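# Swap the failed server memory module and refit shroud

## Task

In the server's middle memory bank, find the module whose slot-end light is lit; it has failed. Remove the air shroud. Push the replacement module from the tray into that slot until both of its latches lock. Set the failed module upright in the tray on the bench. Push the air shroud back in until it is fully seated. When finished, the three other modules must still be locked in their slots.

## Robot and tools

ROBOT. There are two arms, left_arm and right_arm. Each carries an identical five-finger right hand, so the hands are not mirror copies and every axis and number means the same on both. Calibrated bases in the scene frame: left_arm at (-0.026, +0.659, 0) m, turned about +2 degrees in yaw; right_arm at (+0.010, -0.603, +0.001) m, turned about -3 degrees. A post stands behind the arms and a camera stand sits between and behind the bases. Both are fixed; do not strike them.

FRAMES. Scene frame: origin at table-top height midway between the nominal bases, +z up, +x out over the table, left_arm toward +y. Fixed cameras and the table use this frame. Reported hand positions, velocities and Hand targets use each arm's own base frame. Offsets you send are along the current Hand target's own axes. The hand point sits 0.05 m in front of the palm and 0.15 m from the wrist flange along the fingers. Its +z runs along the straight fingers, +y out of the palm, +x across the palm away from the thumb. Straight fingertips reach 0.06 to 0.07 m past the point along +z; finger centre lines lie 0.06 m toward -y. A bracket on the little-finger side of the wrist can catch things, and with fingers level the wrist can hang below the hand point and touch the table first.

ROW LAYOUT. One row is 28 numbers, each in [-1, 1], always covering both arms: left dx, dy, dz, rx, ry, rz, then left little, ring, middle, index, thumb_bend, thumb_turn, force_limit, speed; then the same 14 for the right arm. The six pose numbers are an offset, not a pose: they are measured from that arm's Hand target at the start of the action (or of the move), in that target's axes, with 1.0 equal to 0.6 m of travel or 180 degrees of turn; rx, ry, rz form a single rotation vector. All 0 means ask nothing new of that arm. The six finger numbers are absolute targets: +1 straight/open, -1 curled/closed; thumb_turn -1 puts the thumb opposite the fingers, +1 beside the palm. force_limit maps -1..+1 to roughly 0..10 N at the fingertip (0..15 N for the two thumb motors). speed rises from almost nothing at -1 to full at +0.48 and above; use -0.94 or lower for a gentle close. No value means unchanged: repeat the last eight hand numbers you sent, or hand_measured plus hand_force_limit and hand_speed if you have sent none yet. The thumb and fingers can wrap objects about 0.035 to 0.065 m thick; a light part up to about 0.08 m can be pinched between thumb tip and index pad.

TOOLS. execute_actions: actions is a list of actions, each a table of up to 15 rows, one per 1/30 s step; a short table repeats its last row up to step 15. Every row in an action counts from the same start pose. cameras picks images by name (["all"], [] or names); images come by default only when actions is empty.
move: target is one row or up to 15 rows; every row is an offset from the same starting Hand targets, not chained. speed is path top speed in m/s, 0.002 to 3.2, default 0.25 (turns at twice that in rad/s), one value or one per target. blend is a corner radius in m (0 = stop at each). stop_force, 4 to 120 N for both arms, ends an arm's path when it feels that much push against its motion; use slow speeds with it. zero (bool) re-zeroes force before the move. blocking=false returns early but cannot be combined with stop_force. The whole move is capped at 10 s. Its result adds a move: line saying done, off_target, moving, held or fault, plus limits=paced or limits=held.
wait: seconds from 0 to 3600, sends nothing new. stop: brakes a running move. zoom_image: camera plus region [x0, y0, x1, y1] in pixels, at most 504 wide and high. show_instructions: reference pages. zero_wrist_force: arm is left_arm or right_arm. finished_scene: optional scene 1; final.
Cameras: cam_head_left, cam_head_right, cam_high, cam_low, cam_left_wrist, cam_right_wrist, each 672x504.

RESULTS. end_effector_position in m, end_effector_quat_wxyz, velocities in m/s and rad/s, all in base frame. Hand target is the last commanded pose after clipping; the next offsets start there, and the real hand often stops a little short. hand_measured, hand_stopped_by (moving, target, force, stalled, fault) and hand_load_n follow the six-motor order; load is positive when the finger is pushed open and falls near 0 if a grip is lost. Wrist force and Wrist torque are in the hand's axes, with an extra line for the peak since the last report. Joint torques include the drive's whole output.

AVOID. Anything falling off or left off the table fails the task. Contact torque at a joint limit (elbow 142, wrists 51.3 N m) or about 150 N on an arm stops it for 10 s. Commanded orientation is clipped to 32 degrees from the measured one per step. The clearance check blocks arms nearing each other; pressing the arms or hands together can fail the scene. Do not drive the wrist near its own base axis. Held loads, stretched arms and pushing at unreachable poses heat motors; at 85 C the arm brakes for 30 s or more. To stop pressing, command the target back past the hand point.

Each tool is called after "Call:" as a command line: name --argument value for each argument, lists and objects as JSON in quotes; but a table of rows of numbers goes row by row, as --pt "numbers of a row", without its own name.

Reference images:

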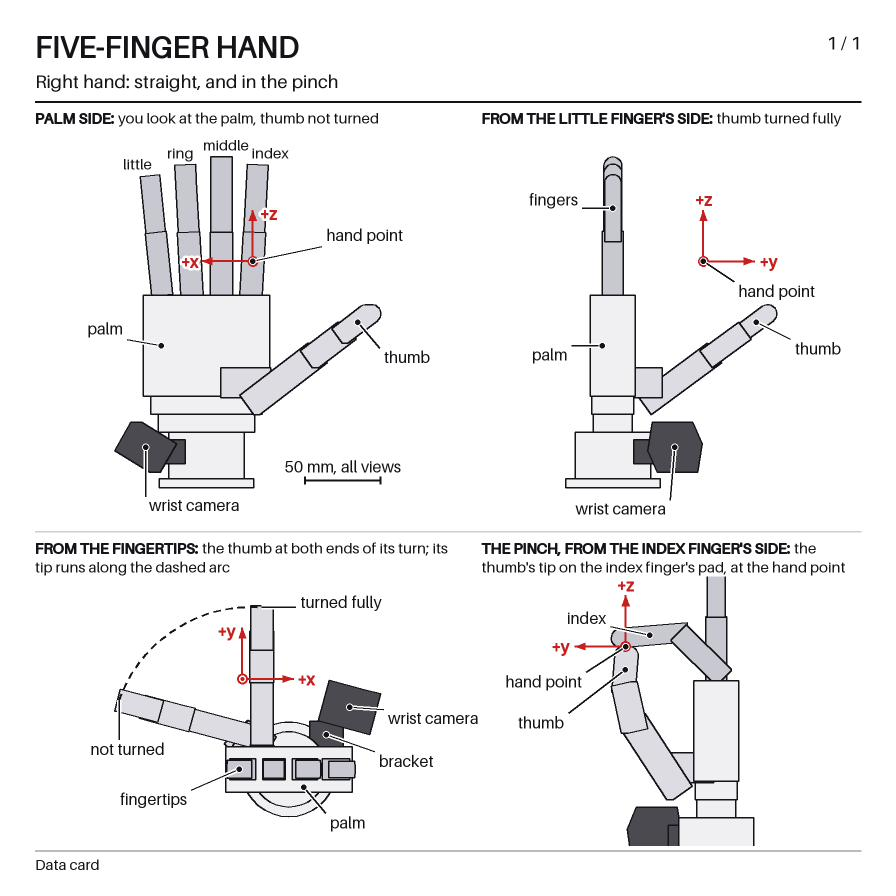

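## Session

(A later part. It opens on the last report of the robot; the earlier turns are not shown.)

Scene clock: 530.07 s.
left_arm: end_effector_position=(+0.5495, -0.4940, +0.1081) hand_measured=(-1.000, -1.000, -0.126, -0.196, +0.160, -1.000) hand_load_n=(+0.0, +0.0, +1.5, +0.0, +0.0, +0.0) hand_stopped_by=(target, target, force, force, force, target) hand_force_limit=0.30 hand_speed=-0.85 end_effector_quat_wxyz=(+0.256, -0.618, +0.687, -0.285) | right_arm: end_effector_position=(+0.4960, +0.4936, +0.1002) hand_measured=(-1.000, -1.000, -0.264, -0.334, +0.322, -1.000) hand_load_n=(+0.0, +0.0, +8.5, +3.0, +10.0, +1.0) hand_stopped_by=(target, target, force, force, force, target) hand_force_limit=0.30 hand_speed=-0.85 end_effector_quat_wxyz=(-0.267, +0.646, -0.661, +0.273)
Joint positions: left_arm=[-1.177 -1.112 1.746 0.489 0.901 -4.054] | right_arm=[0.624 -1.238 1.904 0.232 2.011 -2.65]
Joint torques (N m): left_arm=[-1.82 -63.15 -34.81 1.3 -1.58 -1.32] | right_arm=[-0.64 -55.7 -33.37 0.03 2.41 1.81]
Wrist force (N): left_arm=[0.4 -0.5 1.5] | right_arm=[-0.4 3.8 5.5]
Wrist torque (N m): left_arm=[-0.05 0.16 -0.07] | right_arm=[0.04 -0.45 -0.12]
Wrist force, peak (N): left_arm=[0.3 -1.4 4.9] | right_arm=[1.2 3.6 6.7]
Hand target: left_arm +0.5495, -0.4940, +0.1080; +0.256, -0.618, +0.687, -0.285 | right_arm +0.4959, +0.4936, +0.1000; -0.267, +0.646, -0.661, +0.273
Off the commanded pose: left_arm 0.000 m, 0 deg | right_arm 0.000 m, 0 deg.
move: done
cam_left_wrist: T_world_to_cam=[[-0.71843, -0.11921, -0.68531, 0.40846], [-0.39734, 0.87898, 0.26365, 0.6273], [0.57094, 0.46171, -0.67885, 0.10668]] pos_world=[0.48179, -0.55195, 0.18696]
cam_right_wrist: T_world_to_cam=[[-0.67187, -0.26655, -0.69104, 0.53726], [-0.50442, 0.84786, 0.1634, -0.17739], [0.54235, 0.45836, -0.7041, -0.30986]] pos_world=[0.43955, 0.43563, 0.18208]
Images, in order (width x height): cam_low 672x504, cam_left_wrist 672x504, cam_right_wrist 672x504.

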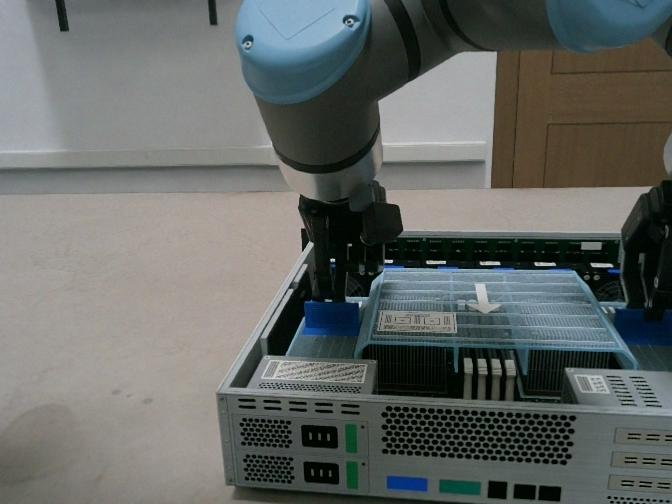

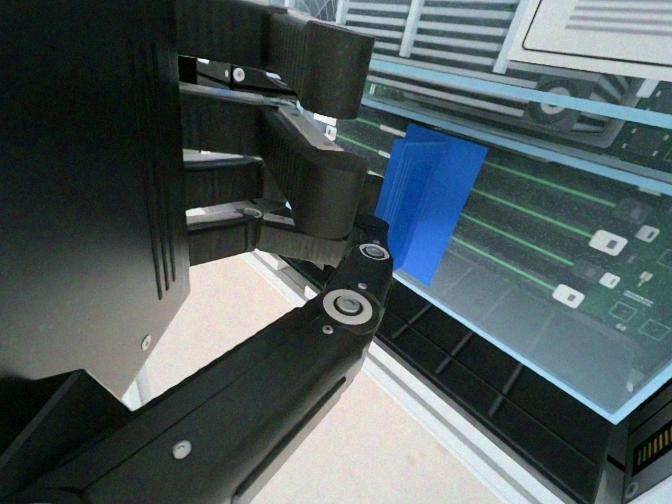

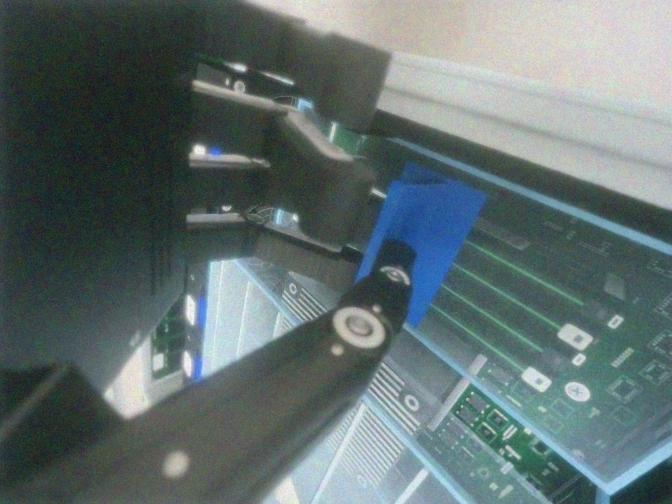

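Call:
move --pt "0 0 0 0 0 0 -1 -1 -0.05 -0.05 0.6 -1 0.3 -0.6 0 0 0 0 0 0 -1 -1 -0.05 -0.05 0.6 -1 0.3 -0.6" --pt "0 0.0224 0.0224 0 0 0 -1 -1 -0.05 -0.05 0.6 -1 0.3 -0.6 0 0.0247 0.0106 0 0 0 -1 -1 -0.05 -0.05 0.6 -1 0.3 -0.6" --speed 0.03 --cameras '["cam_right_wrist","cam_left_wrist","cam_low"]'

Call:
zoom_image --camera "cam_low" --region '[592, 260, 672, 350]'

Call:
zoom_image --camera "cam_low" --region '[290, 260, 370, 350]'

Scene clock: 577.13 s.
left_arm: end_effector_position=(+0.5495, -0.4940, +0.0888) hand_measured=(-1.000, -1.000, -0.050, -0.050, +0.600, -1.000) hand_load_n=(+0.0, +0.0, +0.0, +0.0, +0.0, +0.0) hand_stopped_by=(target, target, target, target, target, target) hand_force_limit=0.30 hand_speed=-0.60 end_effector_quat_wxyz=(+0.256, -0.618, +0.687, -0.285) | right_arm: end_effector_position=(+0.4904, +0.4939, +0.0854) hand_measured=(-1.000, -1.000, -0.050, -0.050, +0.600, -1.000) hand_load_n=(+0.0, +0.0, -4.0, +0.0, +0.0, +0.0) hand_stopped_by=(target, target, target, target, target, target) hand_force_limit=0.30 hand_speed=-0.60 end_effector_quat_wxyz=(-0.268, +0.645, -0.661, +0.274)
Joint positions: left_arm=[-1.177 -1.092 1.757 0.459 0.901 -4.054] | right_arm=[0.631 -1.226 1.921 0.205 2.016 -2.644]
Joint torques (N m): left_arm=[3.91 -76.71 -30.89 4.58 -0.71 0.42] | right_arm=[32.92 17.75 41.93 16.05 -14.29 1.77]
Wrist force (N): left_arm=[-1.0 -6.5 -2.1] | right_arm=[11.6 -96.9 -36.9]
Wrist torque (N m): left_arm=[0.00 0.25 -0.20] | right_arm=[1.79 0.59 -2.28]
Wrist force, peak (N): left_arm=[-0.5 -7.6 -2.9] | right_arm=[11.6 -96.9 -36.9]
Hand target: left_arm +0.5495, -0.4940, +0.0890; +0.256, -0.618, +0.687, -0.285 | right_arm +0.4899, +0.4937, +0.0850; -0.267, +0.646, -0.661, +0.273
Off the commanded pose: left_arm 0.000 m, 0 deg | right_arm 0.001 m, 0 deg.
move: done
cam_left_wrist: T_world_to_cam=[[-0.71843, -0.11921, -0.68531, 0.39523], [-0.39734, 0.87898, 0.26365, 0.63238], [0.57094, 0.46171, -0.67885, 0.09358]] pos_world=[0.48179, -0.55195, 0.16766]
cam_right_wrist: T_world_to_cam=[[-0.67132, -0.26595, -0.69181, 0.52291], [-0.50421, 0.848, 0.16329, -0.17824], [0.54323, 0.45844, -0.70338, -0.31786]] pos_world=[0.43384, 0.43593, 0.16728]
Images, in order (width x height): cam_low 672x504, cam_left_wrist 672x504, cam_right_wrist 672x504.

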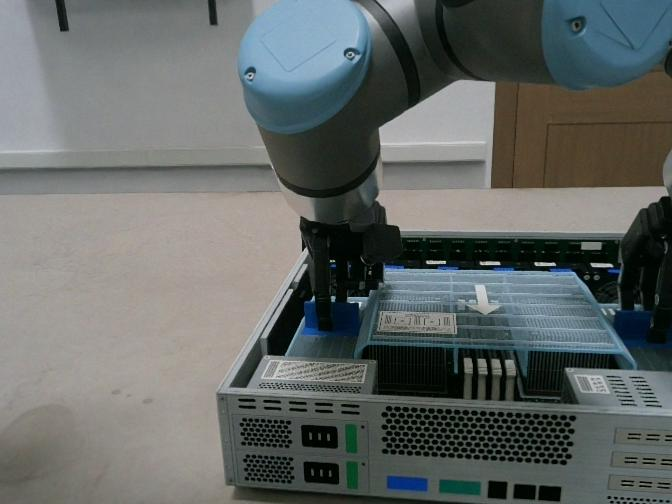

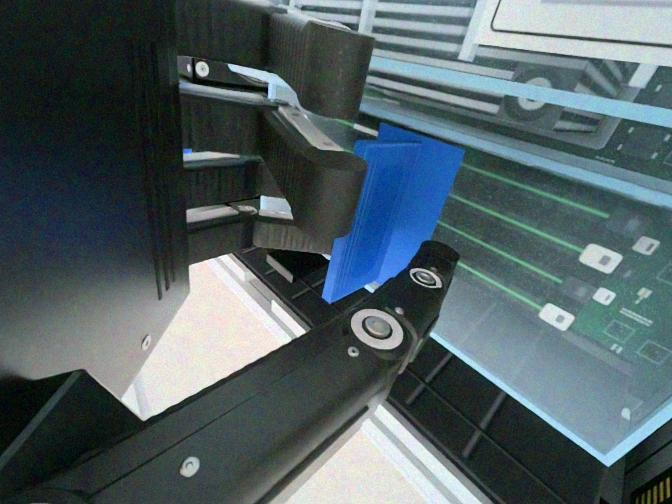

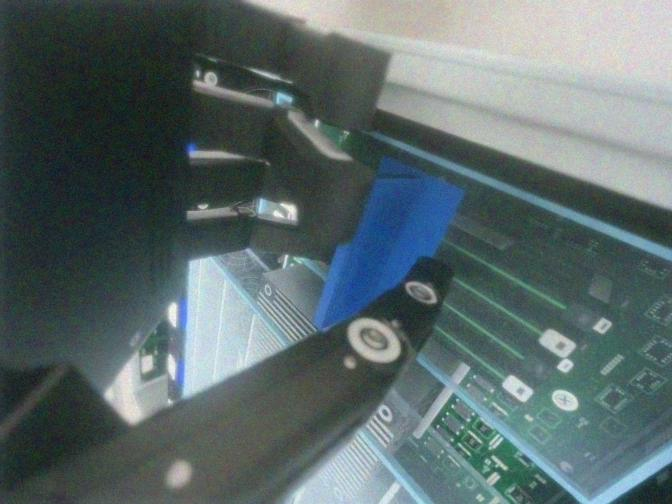

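Scaled by 5.600 from the camera's image (finer frame: 960x720).

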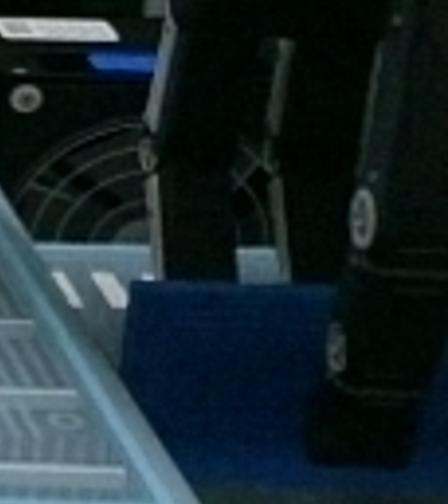

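Scaled by 5.600 from the camera's image (finer frame: 960x720).

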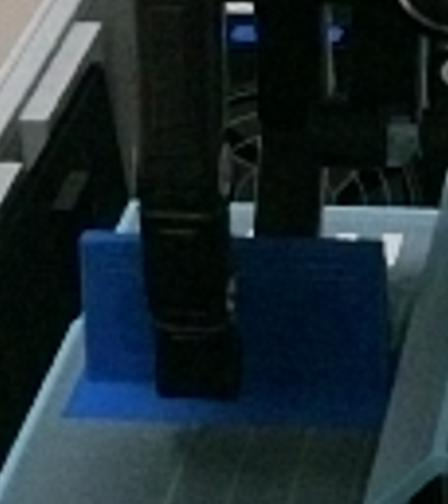

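Call:
move --target '[0,0,0,0,0,0,-1,-1,-0.05,-0.05,0.6,-1,0.3,-0.6,-0.002,-0.006,-0.0071,0,0,0,-1,-1,-0.05,-0.05,0.6,-1,0.3,-0.6]' --speed 0.02 --cameras '["cam_low"]'

Scene clock: 583.90 s.
left_arm: end_effector_position=(+0.5495, -0.4940, +0.0890) hand_measured=(-1.000, -1.000, -0.050, -0.050, +0.600, -1.000) hand_load_n=(+0.0, +0.0, +0.0, +0.0, +0.0, -0.5) hand_stopped_by=(target, target, target, target, target, target) hand_force_limit=0.30 hand_speed=-0.60 end_effector_quat_wxyz=(+0.256, -0.618, +0.687, -0.285) | right_arm: end_effector_position=(+0.4890, +0.4949, +0.0901) hand_measured=(-1.000, -1.000, -0.050, -0.050, +0.600, -1.000) hand_load_n=(+0.0, +0.0, +0.0, +0.0, +0.0, +0.0) hand_stopped_by=(target, target, target, target, target, target) hand_force_limit=0.30 hand_speed=-0.60 end_effector_quat_wxyz=(-0.267, +0.646, -0.661, +0.273) end_effector_velocity=(+0.003, +0.002, +0.002) end_effector_angular_velocity=(+0.003, -0.007, +0.001)
Joint positions: left_arm=[-1.177 -1.092 1.757 0.459 0.901 -4.054] | right_arm=[0.633 -1.23 1.916 0.217 2.016 -2.642]
Joint velocities: left_arm=[within noise] | right_arm=[-0.001 0 -0.003 -0.005 0 -0.002]
Joint torques (N m): left_arm=[22.32 -81.91 -39.76 4.2 0.86 3.77] | right_arm=[-3.59 -74.88 -39.74 -0.51 3.35 3.1]
Wrist force (N): left_arm=[0.1 -3.2 -0.8] | right_arm=[1.1 -0.7 -0.3]
Wrist torque (N m): left_arm=[-0.03 0.19 -0.12] | right_arm=[0.03 -0.38 -0.17]
Wrist force, peak (N): left_arm=[-0.4 -5.9 -2.0] | right_arm=[9.8 -113.7 -42.4]
Hand target: left_arm +0.5495, -0.4940, +0.0890; +0.256, -0.618, +0.687, -0.285 | right_arm +0.4895, +0.4950, +0.0906; -0.267, +0.646, -0.661, +0.273
Off the commanded pose: left_arm 0.000 m, 0 deg | right_arm 0.001 m, 0 deg.
move: done

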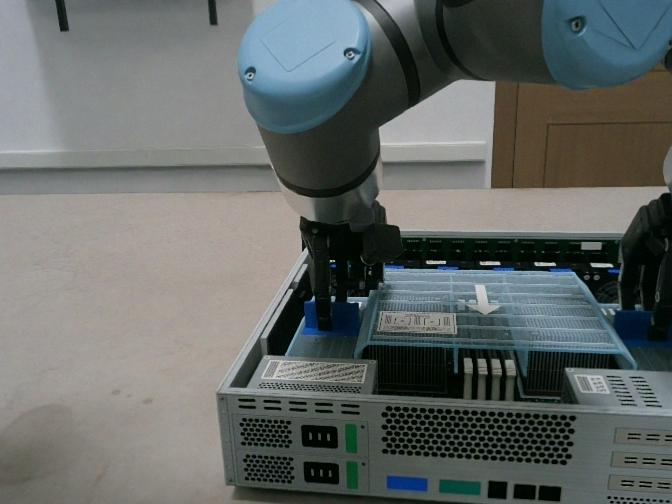

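Call:
move --pt "0 0 0 0 0 0 -1 -1 -0.4 -0.4 -0.3 -1 -0.7 -0.9 0 0 0 0 0 0 -1 -1 -0.4 -0.4 -0.3 -1 -0.7 -0.9" --speed 0.02 --cameras '["cam_low"]'

Call:
zoom_image --camera "cam_low" --region '[592, 260, 672, 350]'

Call:
zoom_image --camera "cam_low" --region '[290, 260, 370, 350]'

Scene clock: 595.50 s.
left_arm: end_effector_position=(+0.5495, -0.4940, +0.0890) hand_measured=(-1.000, -1.000, -0.132, -0.188, +0.198, -1.000) hand_load_n=(+0.0, +0.0, +4.0, +3.0, +3.0, +0.0) hand_stopped_by=(target, target, force, force, force, target) hand_force_limit=-0.70 hand_speed=-0.90 end_effector_quat_wxyz=(+0.256, -0.618, +0.687, -0.285) | right_arm: end_effector_position=(+0.4895, +0.4950, +0.0906) hand_measured=(-1.000, -1.000, -0.150, -0.216, +0.226, -1.000) hand_load_n=(+0.0, +0.0, +4.0, +3.5, +2.0, +0.0) hand_stopped_by=(target, target, force, force, force, target) hand_force_limit=-0.70 hand_speed=-0.90 end_effector_quat_wxyz=(-0.267, +0.646, -0.661, +0.273)
Joint positions: left_arm=[-1.177 -1.092 1.757 0.459 0.901 -4.054] | right_arm=[0.633 -1.231 1.916 0.216 2.017 -2.642]
Joint torques (N m): left_arm=[17.63 -81.87 -39.74 4.11 0.83 3.52] | right_arm=[-4.83 -74.79 -30.75 3.15 1.1 -0.84]
Wrist force (N): left_arm=[0.5 -0.8 4.3] | right_arm=[-1.4 -3.8 3.7]
Wrist torque (N m): left_arm=[-0.04 0.13 -0.08] | right_arm=[-0.27 -0.04 -0.38]
Wrist force, peak (N): left_arm=[0.4 -1.4 5.3] | right_arm=[-1.3 -3.8 5.0]
Hand target: left_arm +0.5495, -0.4940, +0.0890; +0.256, -0.618, +0.687, -0.285 | right_arm +0.4895, +0.4950, +0.0906; -0.267, +0.646, -0.661, +0.273
Off the commanded pose: left_arm 0.000 m, 0 deg | right_arm 0.000 m, 0 deg.
move: done

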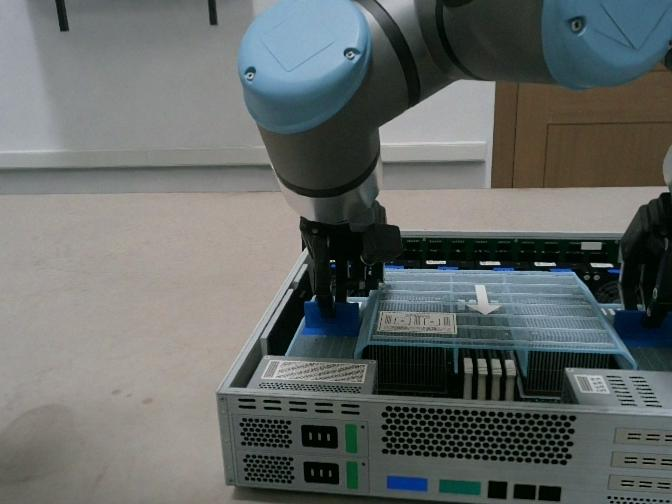

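Scaled by 5.600 from the camera's image (finer frame: 960x720).

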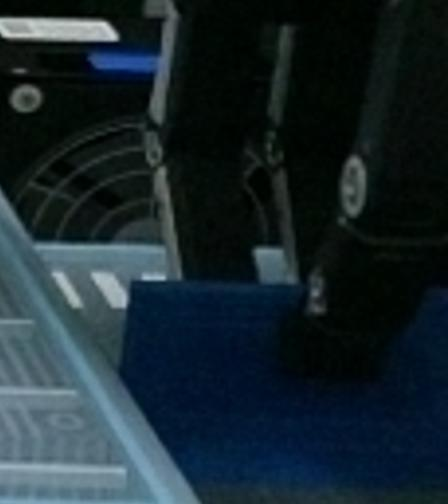

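Scaled by 5.600 from the camera's image (finer frame: 960x720).

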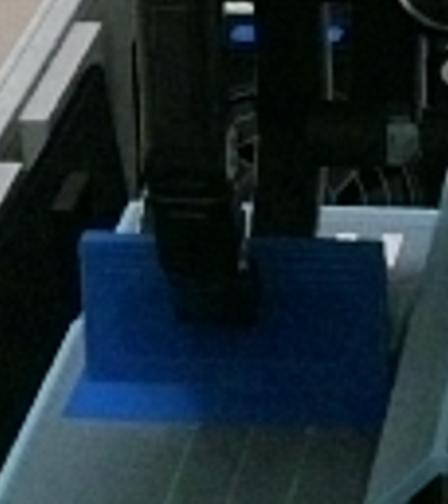

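Call:
move --pt "0 0 0 0 0 0 -1 -1 -0.5 -0.5 -0.5 -1 0.8 -0.9 0 0 0 0 0 0 -1 -1 -0.5 -0.5 -0.5 -1 0.8 -0.9" --speed 0.02 --cameras '[]'

Call:
move --target '[0,-0.0118,-0.0118,0,0,0,-1,-1,-0.5,-0.5,-0.5,-1,0.8,-0.9,0,-0.0118,-0.0118,0,0,0,-1,-1,-0.5,-0.5,-0.5,-1,0.8,-0.9]' --speed 0.015 --cameras '["cam_low"]'

Call:
zoom_image --camera "cam_low" --region '[592, 260, 672, 350]'

Call:
zoom_image --camera "cam_low" --region '[290, 260, 370, 350]'

Scene clock: 604.63 s.
left_arm: end_effector_position=(+0.5495, -0.4940, +0.0890) hand_measured=(-1.000, -1.000, -0.148, -0.204, +0.160, -1.000) hand_load_n=(+0.0, +0.0, +10.5, +10.0, +13.5, +0.5) hand_stopped_by=(target, target, force, force, force, target) hand_force_limit=0.80 hand_speed=-0.90 end_effector_quat_wxyz=(+0.256, -0.618, +0.687, -0.285) | right_arm: end_effector_position=(+0.4895, +0.4950, +0.0906) hand_measured=(-1.000, -1.000, -0.166, -0.240, +0.182, -1.000) hand_load_n=(+0.0, +0.0, +10.5, +11.0, +13.0, +0.0) hand_stopped_by=(target, target, force, force, force, target) hand_force_limit=0.80 hand_speed=-0.90 end_effector_quat_wxyz=(-0.267, +0.646, -0.661, +0.273)
Joint positions: left_arm=[-1.177 -1.092 1.757 0.459 0.901 -4.054] | right_arm=[0.633 -1.231 1.916 0.216 2.017 -2.642]
Joint torques (N m): left_arm=[16.01 -82.57 -38.57 3.63 0.54 2.88] | right_arm=[1.06 -73.68 -24.01 2.78 -0.19 -1.18]
Wrist force (N): left_arm=[0.4 -3.4 6.7] | right_arm=[-1.4 -4.7 7.0]
Wrist torque (N m): left_arm=[0.12 0.19 -0.12] | right_arm=[-0.06 -0.05 -0.39]
Wrist force, peak (N): left_arm=[0.8 -4.8 10.4] | right_arm=[-1.4 -5.8 10.3]
Hand target: left_arm +0.5495, -0.4940, +0.0890; +0.256, -0.618, +0.687, -0.285 | right_arm +0.4895, +0.4950, +0.0906; -0.267, +0.646, -0.661, +0.273
Off the commanded pose: left_arm 0.000 m, 0 deg | right_arm 0.000 m, 0 deg.
move: done

Scene clock: 605.53 s.
left_arm: end_effector_position=(+0.5495, -0.4940, +0.0991) hand_measured=(-1.000, -1.000, -0.148, -0.204, +0.160, -1.000) hand_load_n=(+0.0, +0.0, +11.0, +11.0, +12.5, +0.5) hand_stopped_by=(target, target, force, force, force, target) hand_force_limit=0.80 hand_speed=-0.90 end_effector_quat_wxyz=(+0.256, -0.618, +0.687, -0.285) | right_arm: end_effector_position=(+0.4895, +0.4950, +0.1007) hand_measured=(-1.000, -1.000, -0.166, -0.240, +0.182, -1.000) hand_load_n=(+0.0, +0.0, +10.5, +11.5, +12.5, +0.5) hand_stopped_by=(target, target, force, force, force, target) hand_force_limit=0.80 hand_speed=-0.90 end_effector_quat_wxyz=(-0.267, +0.646, -0.661, +0.273)
Joint positions: left_arm=[-1.177 -1.103 1.751 0.475 0.901 -4.054] | right_arm=[0.633 -1.242 1.909 0.234 2.017 -2.642]
Joint torques (N m): left_arm=[10.21 -69.74 -36.1 4.24 -1.11 2.68] | right_arm=[-1.46 -56.64 -29.89 2.71 -0.75 -0.92]
Wrist force (N): left_arm=[1.0 -3.3 8.9] | right_arm=[-0.9 -5.9 9.0]
Wrist torque (N m): left_arm=[0.10 0.09 -0.08] | right_arm=[-0.01 -0.05 -0.41]
Wrist force, peak (N): left_arm=[-0.5 4.9 13.0] | right_arm=[-2.4 -2.0 11.8]
Hand target: left_arm +0.5495, -0.4940, +0.0990; +0.256, -0.618, +0.687, -0.285 | right_arm +0.4895, +0.4950, +0.1006; -0.267, +0.646, -0.661, +0.273
Off the commanded pose: left_arm 0.000 m, 0 deg | right_arm 0.000 m, 0 deg.
move: done

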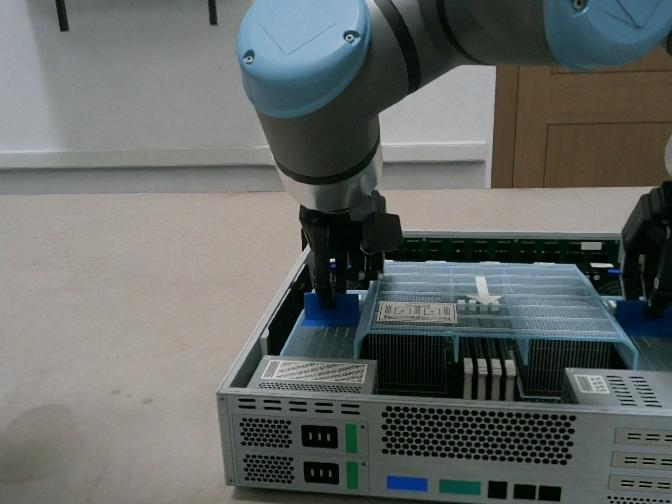

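Scaled by 5.600 from the camera's image (finer frame: 960x720).

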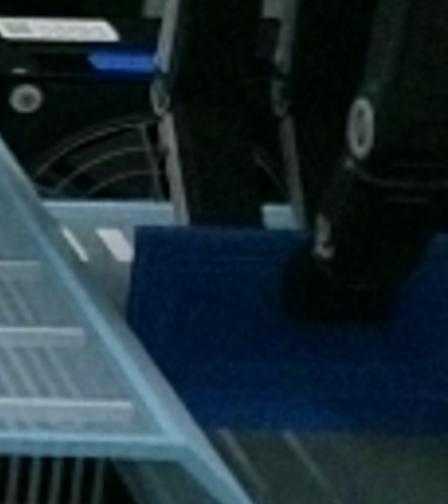

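Scaled by 5.600 from the camera's image (finer frame: 960x720).

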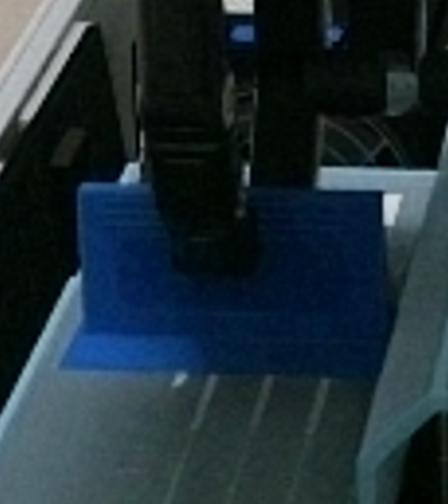

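Call:
move --target '[0,-0.1426,-0.1426,0,0,0,-1,-1,-0.5,-0.5,-0.5,-1,0.8,-0.9,0,-0.1426,-0.1426,0,0,0,-1,-1,-0.5,-0.5,-0.5,-1,0.8,-0.9]' --speed 0.05 --cameras '["all"]'

Scene clock: 624.27 s.
left_arm: end_effector_position=(+0.5494, -0.4941, +0.2202) hand_measured=(-1.000, -1.000, -0.148, -0.204, +0.158, -1.000) hand_load_n=(+0.0, +0.0, +0.0, +6.5, +3.5, +0.5) hand_stopped_by=(target, target, force, force, force, target) hand_force_limit=0.80 hand_speed=-0.90 end_effector_quat_wxyz=(+0.256, -0.618, +0.687, -0.285) | right_arm: end_effector_position=(+0.4897, +0.4950, +0.2218) hand_measured=(-1.000, -1.000, -0.168, -0.240, +0.182, -1.000) hand_load_n=(+0.0, +0.0, +0.0, +11.0, +4.0, +0.0) hand_stopped_by=(target, target, force, force, force, target) hand_force_limit=0.80 hand_speed=-0.90 end_effector_quat_wxyz=(-0.267, +0.646, -0.661, +0.273)
Joint positions: left_arm=[-1.177 -1.207 1.659 0.671 0.901 -4.054] | right_arm=[0.633 -1.351 1.806 0.447 2.017 -2.642]
Joint torques (N m): left_arm=[-20.2 -62.31 -29.85 0.57 -2.43 -3.54] | right_arm=[-14.82 -42.1 -33.97 -0.3 -1.13 -1.29]
Wrist force (N): left_arm=[-1.4 1.1 0.9] | right_arm=[0.2 -1.4 1.4]
Wrist torque (N m): left_arm=[-0.03 0.25 -0.05] | right_arm=[-0.27 0.16 -0.38]
Wrist force, peak (N): left_arm=[3.3 -2.9 9.8] | right_arm=[-4.2 -5.8 10.3]
Hand target: left_arm +0.5494, -0.4940, +0.2200; +0.256, -0.618, +0.687, -0.285 | right_arm +0.4896, +0.4949, +0.2216; -0.267, +0.646, -0.661, +0.273
Off the commanded pose: left_arm 0.000 m, 0 deg | right_arm 0.000 m, 0 deg.
move: done
cam_left_wrist: T_world_to_cam=[[-0.71841, -0.11927, -0.68532, 0.4851], [-0.39734, 0.87902, 0.26354, 0.59778], [0.57097, 0.46163, -0.67889, 0.18272]] pos_world=[0.48169, -0.55195, 0.29896]
cam_right_wrist: T_world_to_cam=[[-0.6718, -0.26648, -0.69114, 0.61747], [-0.5044, 0.84787, 0.16338, -0.20165], [0.54246, 0.45837, -0.70402, -0.22147]] pos_world=[0.43324, 0.43703, 0.30378]

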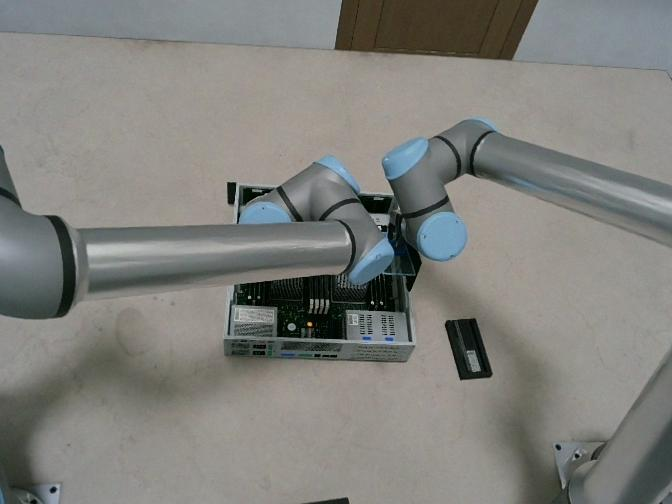

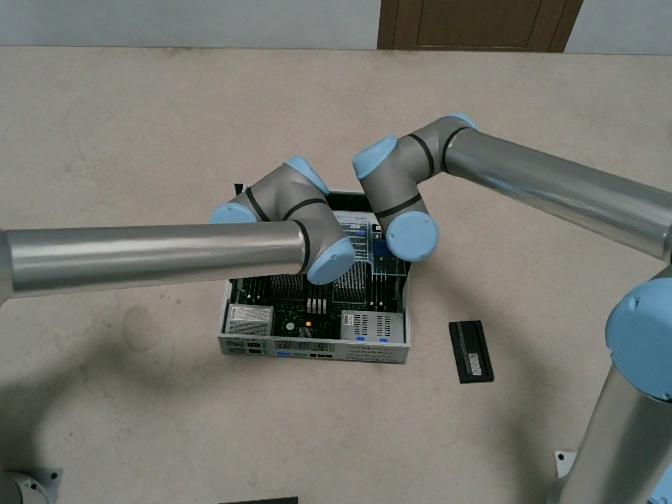

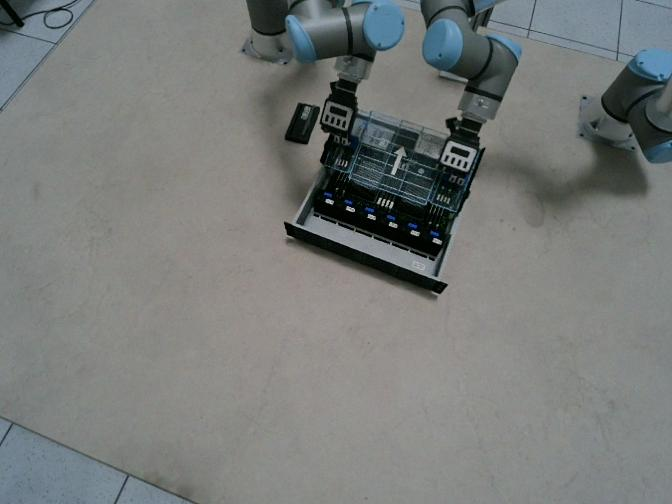

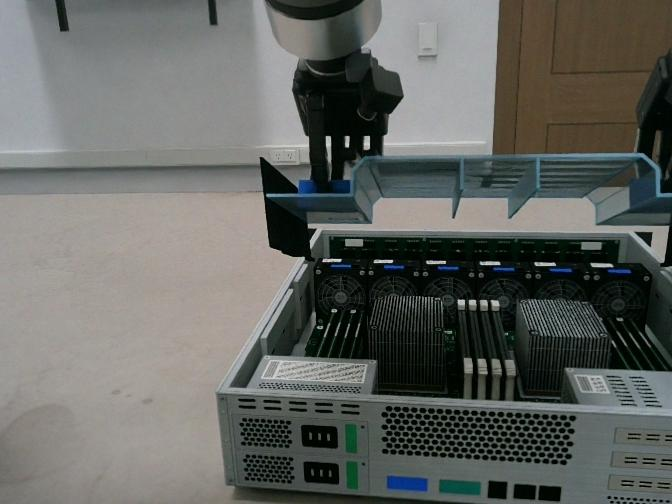

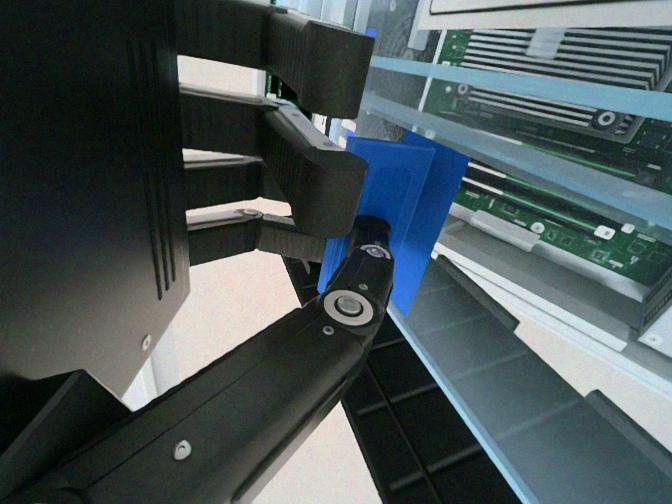

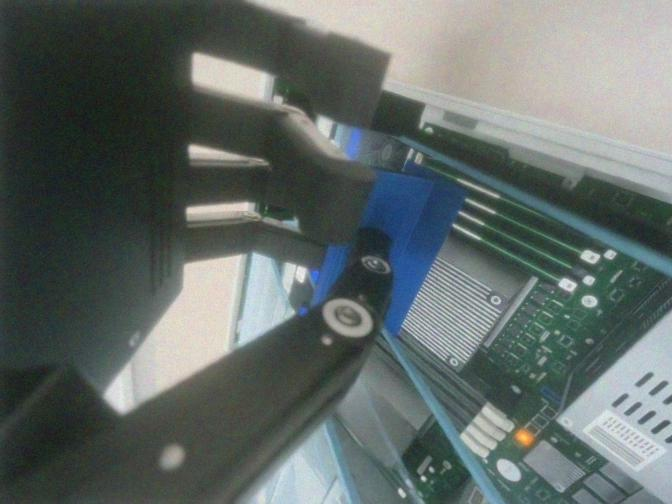

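Call:
move --target '[0,0,0,0,0,0,-1,-1,-0.6,-0.6,-0.6,-1,0.6,-0.9,0,0,0,0,0,0,-1,-1,-0.6,-0.6,-0.6,-1,0.6,-0.9]' --speed 0.02 --cameras '[]'

Call:
move --target '[0,-0.1179,0.1179,0,0,0,-1,-1,-0.6,-0.6,-0.6,-1,0.6,-0.9,0,-0.1179,0.1179,0,0,0,-1,-1,-0.6,-0.6,-0.6,-1,0.6,-0.9]' --speed 0.06 --cameras '["cam_low","cam_high"]'

Scene clock: 656.33 s.
left_arm: end_effector_position=(+0.5494, -0.4940, +0.2200) hand_measured=(-1.000, -1.000, -0.192, -0.212, +0.116, -1.000) hand_load_n=(+0.0, +0.0, +5.0, +12.5, +8.5, +1.0) hand_stopped_by=(target, target, force, force, force, target) hand_force_limit=0.60 hand_speed=-0.90 end_effector_quat_wxyz=(+0.256, -0.618, +0.687, -0.285) | right_arm: end_effector_position=(+0.4896, +0.4949, +0.2216) hand_measured=(-1.000, -1.000, -0.202, -0.240, +0.136, -1.000) hand_load_n=(+0.0, +0.0, +6.5, +15.0, +10.0, +0.5) hand_stopped_by=(target, target, force, force, force, target) hand_force_limit=0.60 hand_speed=-0.90 end_effector_quat_wxyz=(-0.267, +0.646, -0.661, +0.273)
Joint positions: left_arm=[-1.177 -1.207 1.66 0.671 0.901 -4.054] | right_arm=[0.633 -1.351 1.806 0.447 2.017 -2.642]
Joint torques (N m): left_arm=[-16.4 -61.67 -30.24 0.57 -2.21 -3.75] | right_arm=[-8.34 -38.93 -30.71 -0.78 0.6 1.94]
Wrist force (N): left_arm=[-1.1 1.3 0.9] | right_arm=[-0.2 -1.5 1.2]
Wrist torque (N m): left_arm=[-0.07 0.30 -0.04] | right_arm=[-0.23 0.17 -0.29]
Wrist force, peak (N): left_arm=[-1.1 1.4 1.6] | right_arm=[0.2 -1.6 2.0]
Hand target: left_arm +0.5494, -0.4940, +0.2200; +0.256, -0.618, +0.687, -0.285 | right_arm +0.4896, +0.4949, +0.2216; -0.267, +0.646, -0.661, +0.273
Off the commanded pose: left_arm 0.000 m, 0 deg | right_arm 0.000 m, 0 deg.
move: done

Scene clock: 658.30 s.
left_arm: end_effector_position=(+0.6491, -0.5046, +0.2201) hand_measured=(-1.000, -1.000, -0.192, -0.212, +0.116, -1.000) hand_load_n=(+0.0, +0.0, +6.5, +10.5, +10.0, +0.5) hand_stopped_by=(target, target, force, force, force, target) hand_force_limit=0.60 hand_speed=-0.90 end_effector_quat_wxyz=(+0.256, -0.618, +0.687, -0.285) | right_arm: end_effector_position=(+0.5898, +0.4926, +0.2214) hand_measured=(-1.000, -1.000, -0.202, -0.240, +0.136, -1.000) hand_load_n=(+0.0, -0.5, +7.5, +13.5, +11.0, +0.5) hand_stopped_by=(target, target, force, force, force, target) hand_force_limit=0.60 hand_speed=-0.90 end_effector_quat_wxyz=(-0.267, +0.646, -0.661, +0.273)
Joint positions: left_arm=[-1.049 -1.107 1.495 0.651 0.961 -3.913] | right_arm=[0.535 -1.259 1.679 0.448 1.955 -2.725]
Joint torques (N m): left_arm=[-16.34 -89.85 -30.07 3.77 -3.37 -4.19] | right_arm=[10.13 -84.26 -31.34 2.36 1.5 1.9]
Wrist force (N): left_arm=[2.8 1.3 1.1] | right_arm=[-3.9 -1.5 1.6]
Wrist torque (N m): left_arm=[-0.04 0.31 -0.04] | right_arm=[-0.24 0.08 -0.15]
Wrist force, peak (N): left_arm=[2.8 1.3 1.1] | right_arm=[-3.9 -1.5 1.6]
Hand target: left_arm +0.6489, -0.5046, +0.2201; +0.256, -0.618, +0.687, -0.285 | right_arm +0.5896, +0.4926, +0.2215; -0.267, +0.646, -0.661, +0.273
Off the commanded pose: left_arm 0.000 m, 0 deg | right_arm 0.000 m, 0 deg.
move: done
Images, in order (width x height): cam_high 672x504, cam_low 672x504.

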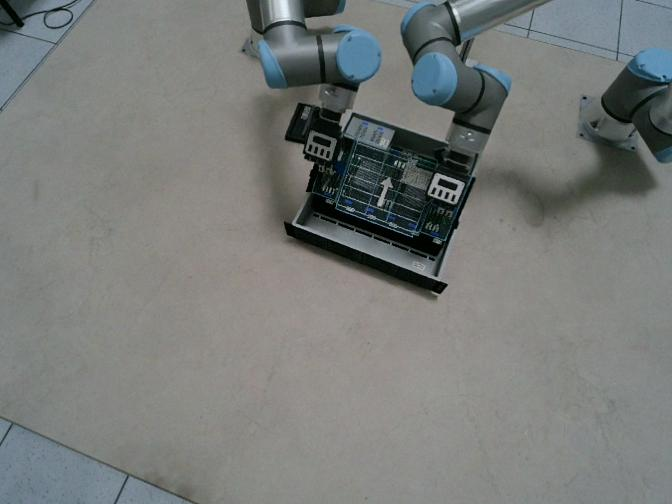

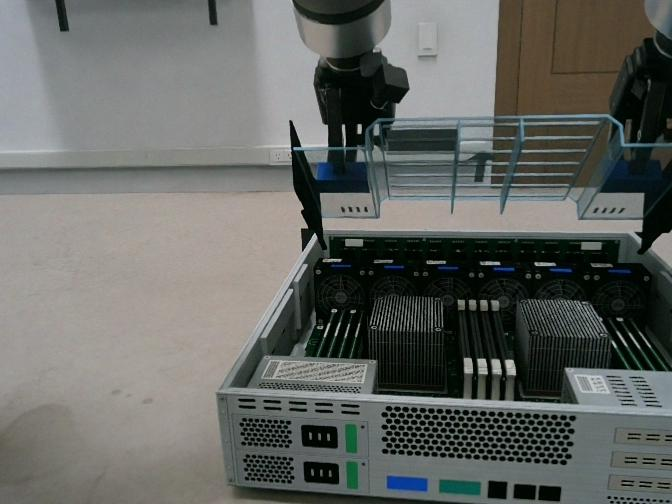

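Call:
move --target '[0.0033,-0.2003,0.165,0,0,0,-1,-1,-0.6,-0.6,-0.6,-1,0.6,-0.9,-0.0033,-0.2003,0.165,0,0,0,-1,-1,-0.6,-0.6,-0.6,-1,0.6,-0.9]' --speed 0.08 --cameras '["cam_low","cam_high"]'

Scene clock: 672.93 s.
left_arm: end_effector_position=(+0.8028, -0.5229, +0.2351) hand_measured=(-1.000, -1.000, -0.192, -0.212, +0.116, -1.000) hand_load_n=(+0.0, +0.0, +7.0, +11.5, +9.5, +7.5) hand_stopped_by=(target, target, force, force, force, target) hand_force_limit=0.60 hand_speed=-0.90 end_effector_quat_wxyz=(+0.256, -0.618, +0.687, -0.285) | right_arm: end_effector_position=(+0.7447, +0.4909, +0.2362) hand_measured=(-1.000, -1.000, -0.202, -0.240, +0.136, -1.000) hand_load_n=(+0.0, +0.0, +7.5, +13.0, +11.5, -3.5) hand_stopped_by=(target, target, force, force, force, target) hand_force_limit=0.60 hand_speed=-0.90 end_effector_quat_wxyz=(-0.267, +0.646, -0.661, +0.273)
Joint positions: left_arm=[-0.896 -0.921 1.155 0.722 1.044 -3.761] | right_arm=[0.427 -1.093 1.407 0.525 1.883 -2.812]
Joint torques (N m): left_arm=[-29.97 -107.1 -36.84 -3.39 -0.3 -5.68] | right_arm=[24.01 -95.78 -34.86 -2.4 -1.12 1.59]
Wrist force (N): left_arm=[-10.4 1.5 0.7] | right_arm=[8.8 -1.5 1.5]
Wrist torque (N m): left_arm=[-0.01 0.19 0.05] | right_arm=[-0.24 0.22 -0.27]
Wrist force, peak (N): left_arm=[-15.0 0.8 1.5] | right_arm=[14.0 -1.8 1.6]
Hand target: left_arm +0.8028, -0.5230, +0.2352; +0.256, -0.618, +0.687, -0.285 | right_arm +0.7446, +0.4909, +0.2363; -0.267, +0.646, -0.661, +0.273
Off the commanded pose: left_arm 0.000 m, 0 deg | right_arm 0.000 m, 0 deg.
move: done
Images, in order (width x height): cam_high 672x504, cam_low 672x504.

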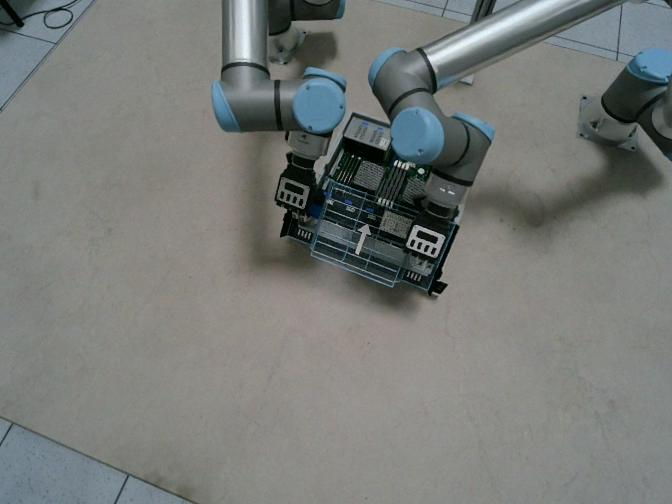

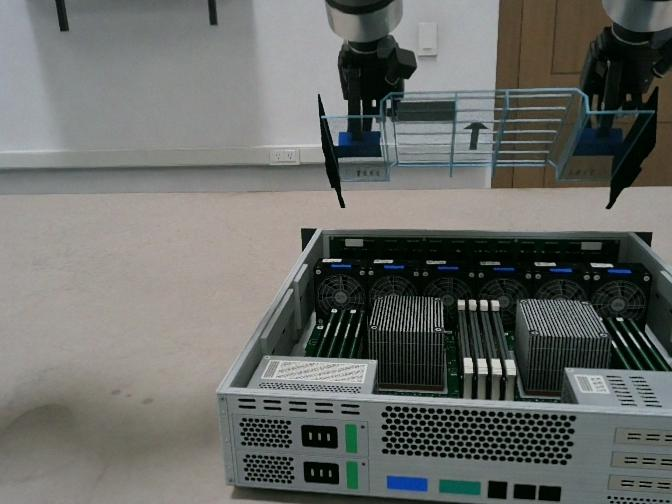

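Call:
move --pt "-0.0022 0 0 0 0 0 -1 -1 -0.6 -0.6 -0.6 -1 0.6 -0.9 0.0022 0 0 0 0 0 -1 -1 -0.6 -0.6 -0.6 -1 0.6 -0.9" --pt "-0.0017 -0.1827 0.1827 0 0 0 -1 -1 -0.6 -0.6 -0.6 -1 0.6 -0.9 0.0017 -0.1827 0.1827 0 0 0 -1 -1 -0.6 -0.6 -0.6 -1 0.6 -0.9" --speed 0.08 --cameras '["all"]'

Scene clock: 685.67 s.
left_arm: end_effector_position=(+0.9571, -0.5382, +0.2353) hand_measured=(-1.000, -1.000, -0.192, -0.212, +0.116, -1.000) hand_load_n=(+0.0, +0.0, +7.0, +11.0, +9.5, +2.0) hand_stopped_by=(target, target, force, force, force, target) hand_force_limit=0.60 hand_speed=-0.90 end_effector_quat_wxyz=(+0.256, -0.618, +0.687, -0.285) | right_arm: end_effector_position=(+0.8996, +0.4862, +0.2361) hand_measured=(-1.000, -1.000, -0.202, -0.240, +0.136, -1.000) hand_load_n=(+0.0, +0.0, +7.5, +13.5, +11.5, -1.0) hand_stopped_by=(target, target, force, force, force, target) hand_force_limit=0.60 hand_speed=-0.90 end_effector_quat_wxyz=(-0.267, +0.646, -0.661, +0.273)
Joint positions: left_arm=[-0.779 -0.652 0.674 0.885 1.114 -3.655] | right_arm=[0.348 -0.881 1.064 0.639 1.83 -2.872]
Joint torques (N m): left_arm=[-10.22 -113.86 -41.19 0.99 -4 -3.58] | right_arm=[9.61 -111.34 -39.62 -0.02 3.42 1.88]
Wrist force (N): left_arm=[7.6 1.6 1.3] | right_arm=[-8.3 -0.8 1.2]
Wrist torque (N m): left_arm=[0.01 0.24 0.00] | right_arm=[-0.11 0.14 -0.11]
Wrist force, peak (N): left_arm=[-14.1 1.4 0.9] | right_arm=[13.3 -1.5 1.9]
Hand target: left_arm +0.9570, -0.5384, +0.2353; +0.256, -0.618, +0.687, -0.285 | right_arm +0.8996, +0.4863, +0.2362; -0.267, +0.646, -0.661, +0.273
Off the commanded pose: left_arm 0.000 m, 0 deg | right_arm 0.000 m, 0 deg.
move: done
cam_left_wrist: T_world_to_cam=[[-0.7185, -0.11918, -0.68524, 0.78319], [-0.39731, 0.87897, 0.26372, 0.79454], [0.57088, 0.46174, -0.67889, -0.01926]] pos_world=[0.88939, -0.59615, 0.31406]
cam_right_wrist: T_world_to_cam=[[-0.67207, -0.26663, -0.69082, 0.90063], [-0.50437, 0.84788, 0.16343, 0.01023], [0.54216, 0.45827, -0.70431, -0.42939]] pos_world=[0.84325, 0.42823, 0.31808]

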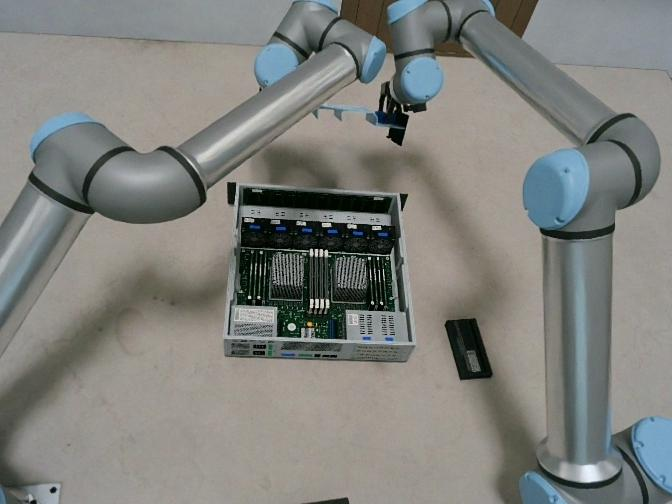

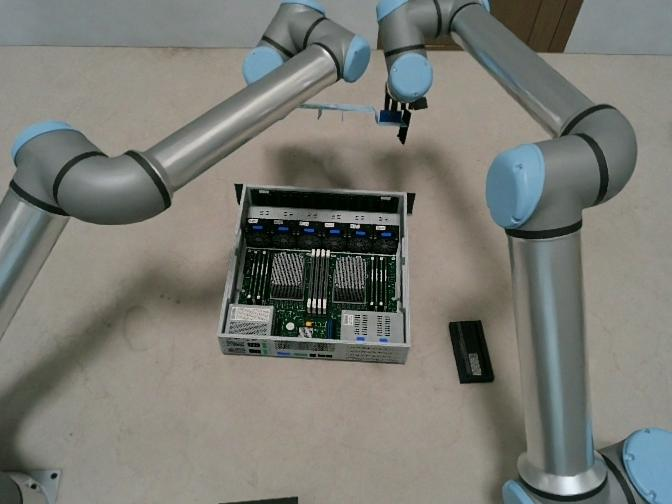

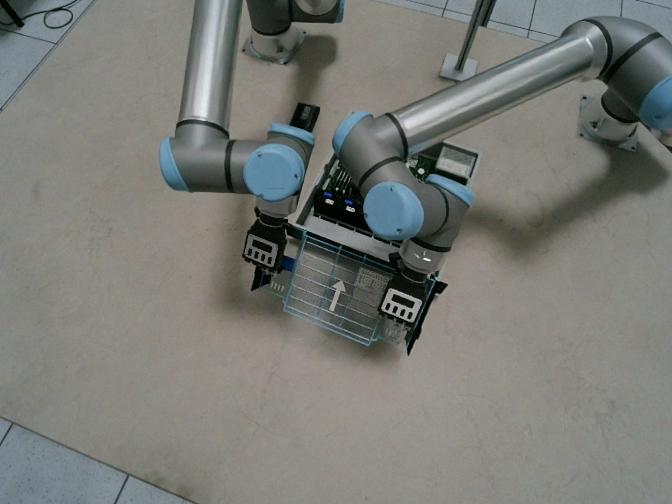

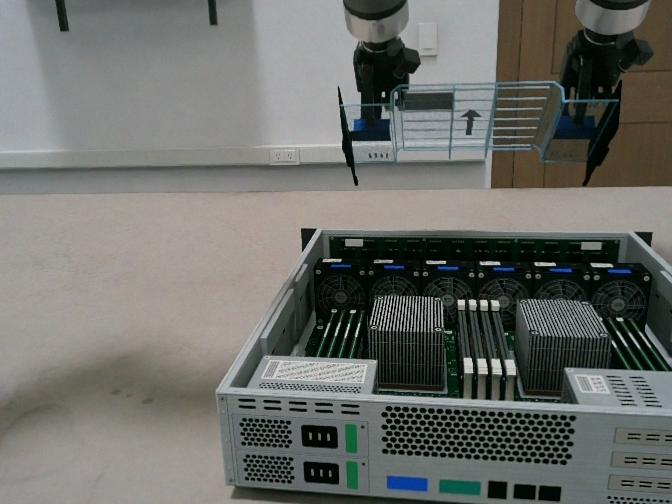

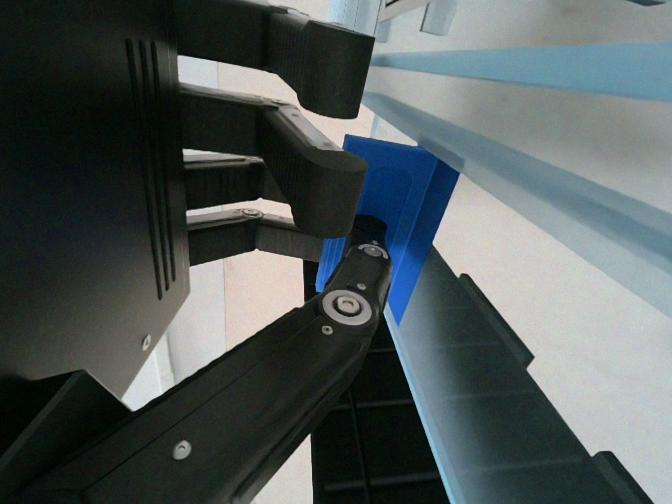

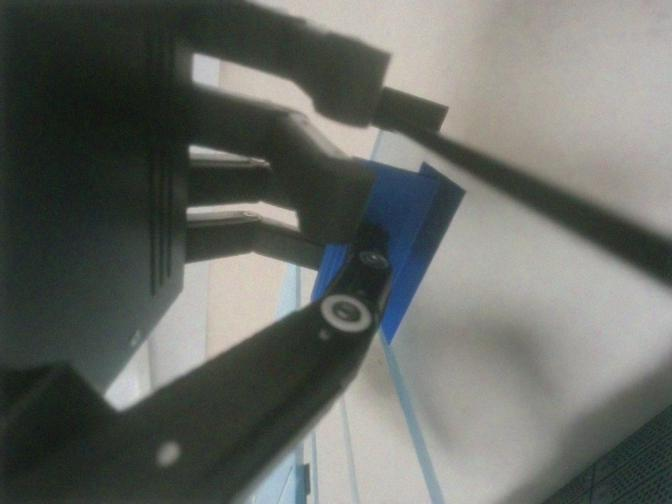

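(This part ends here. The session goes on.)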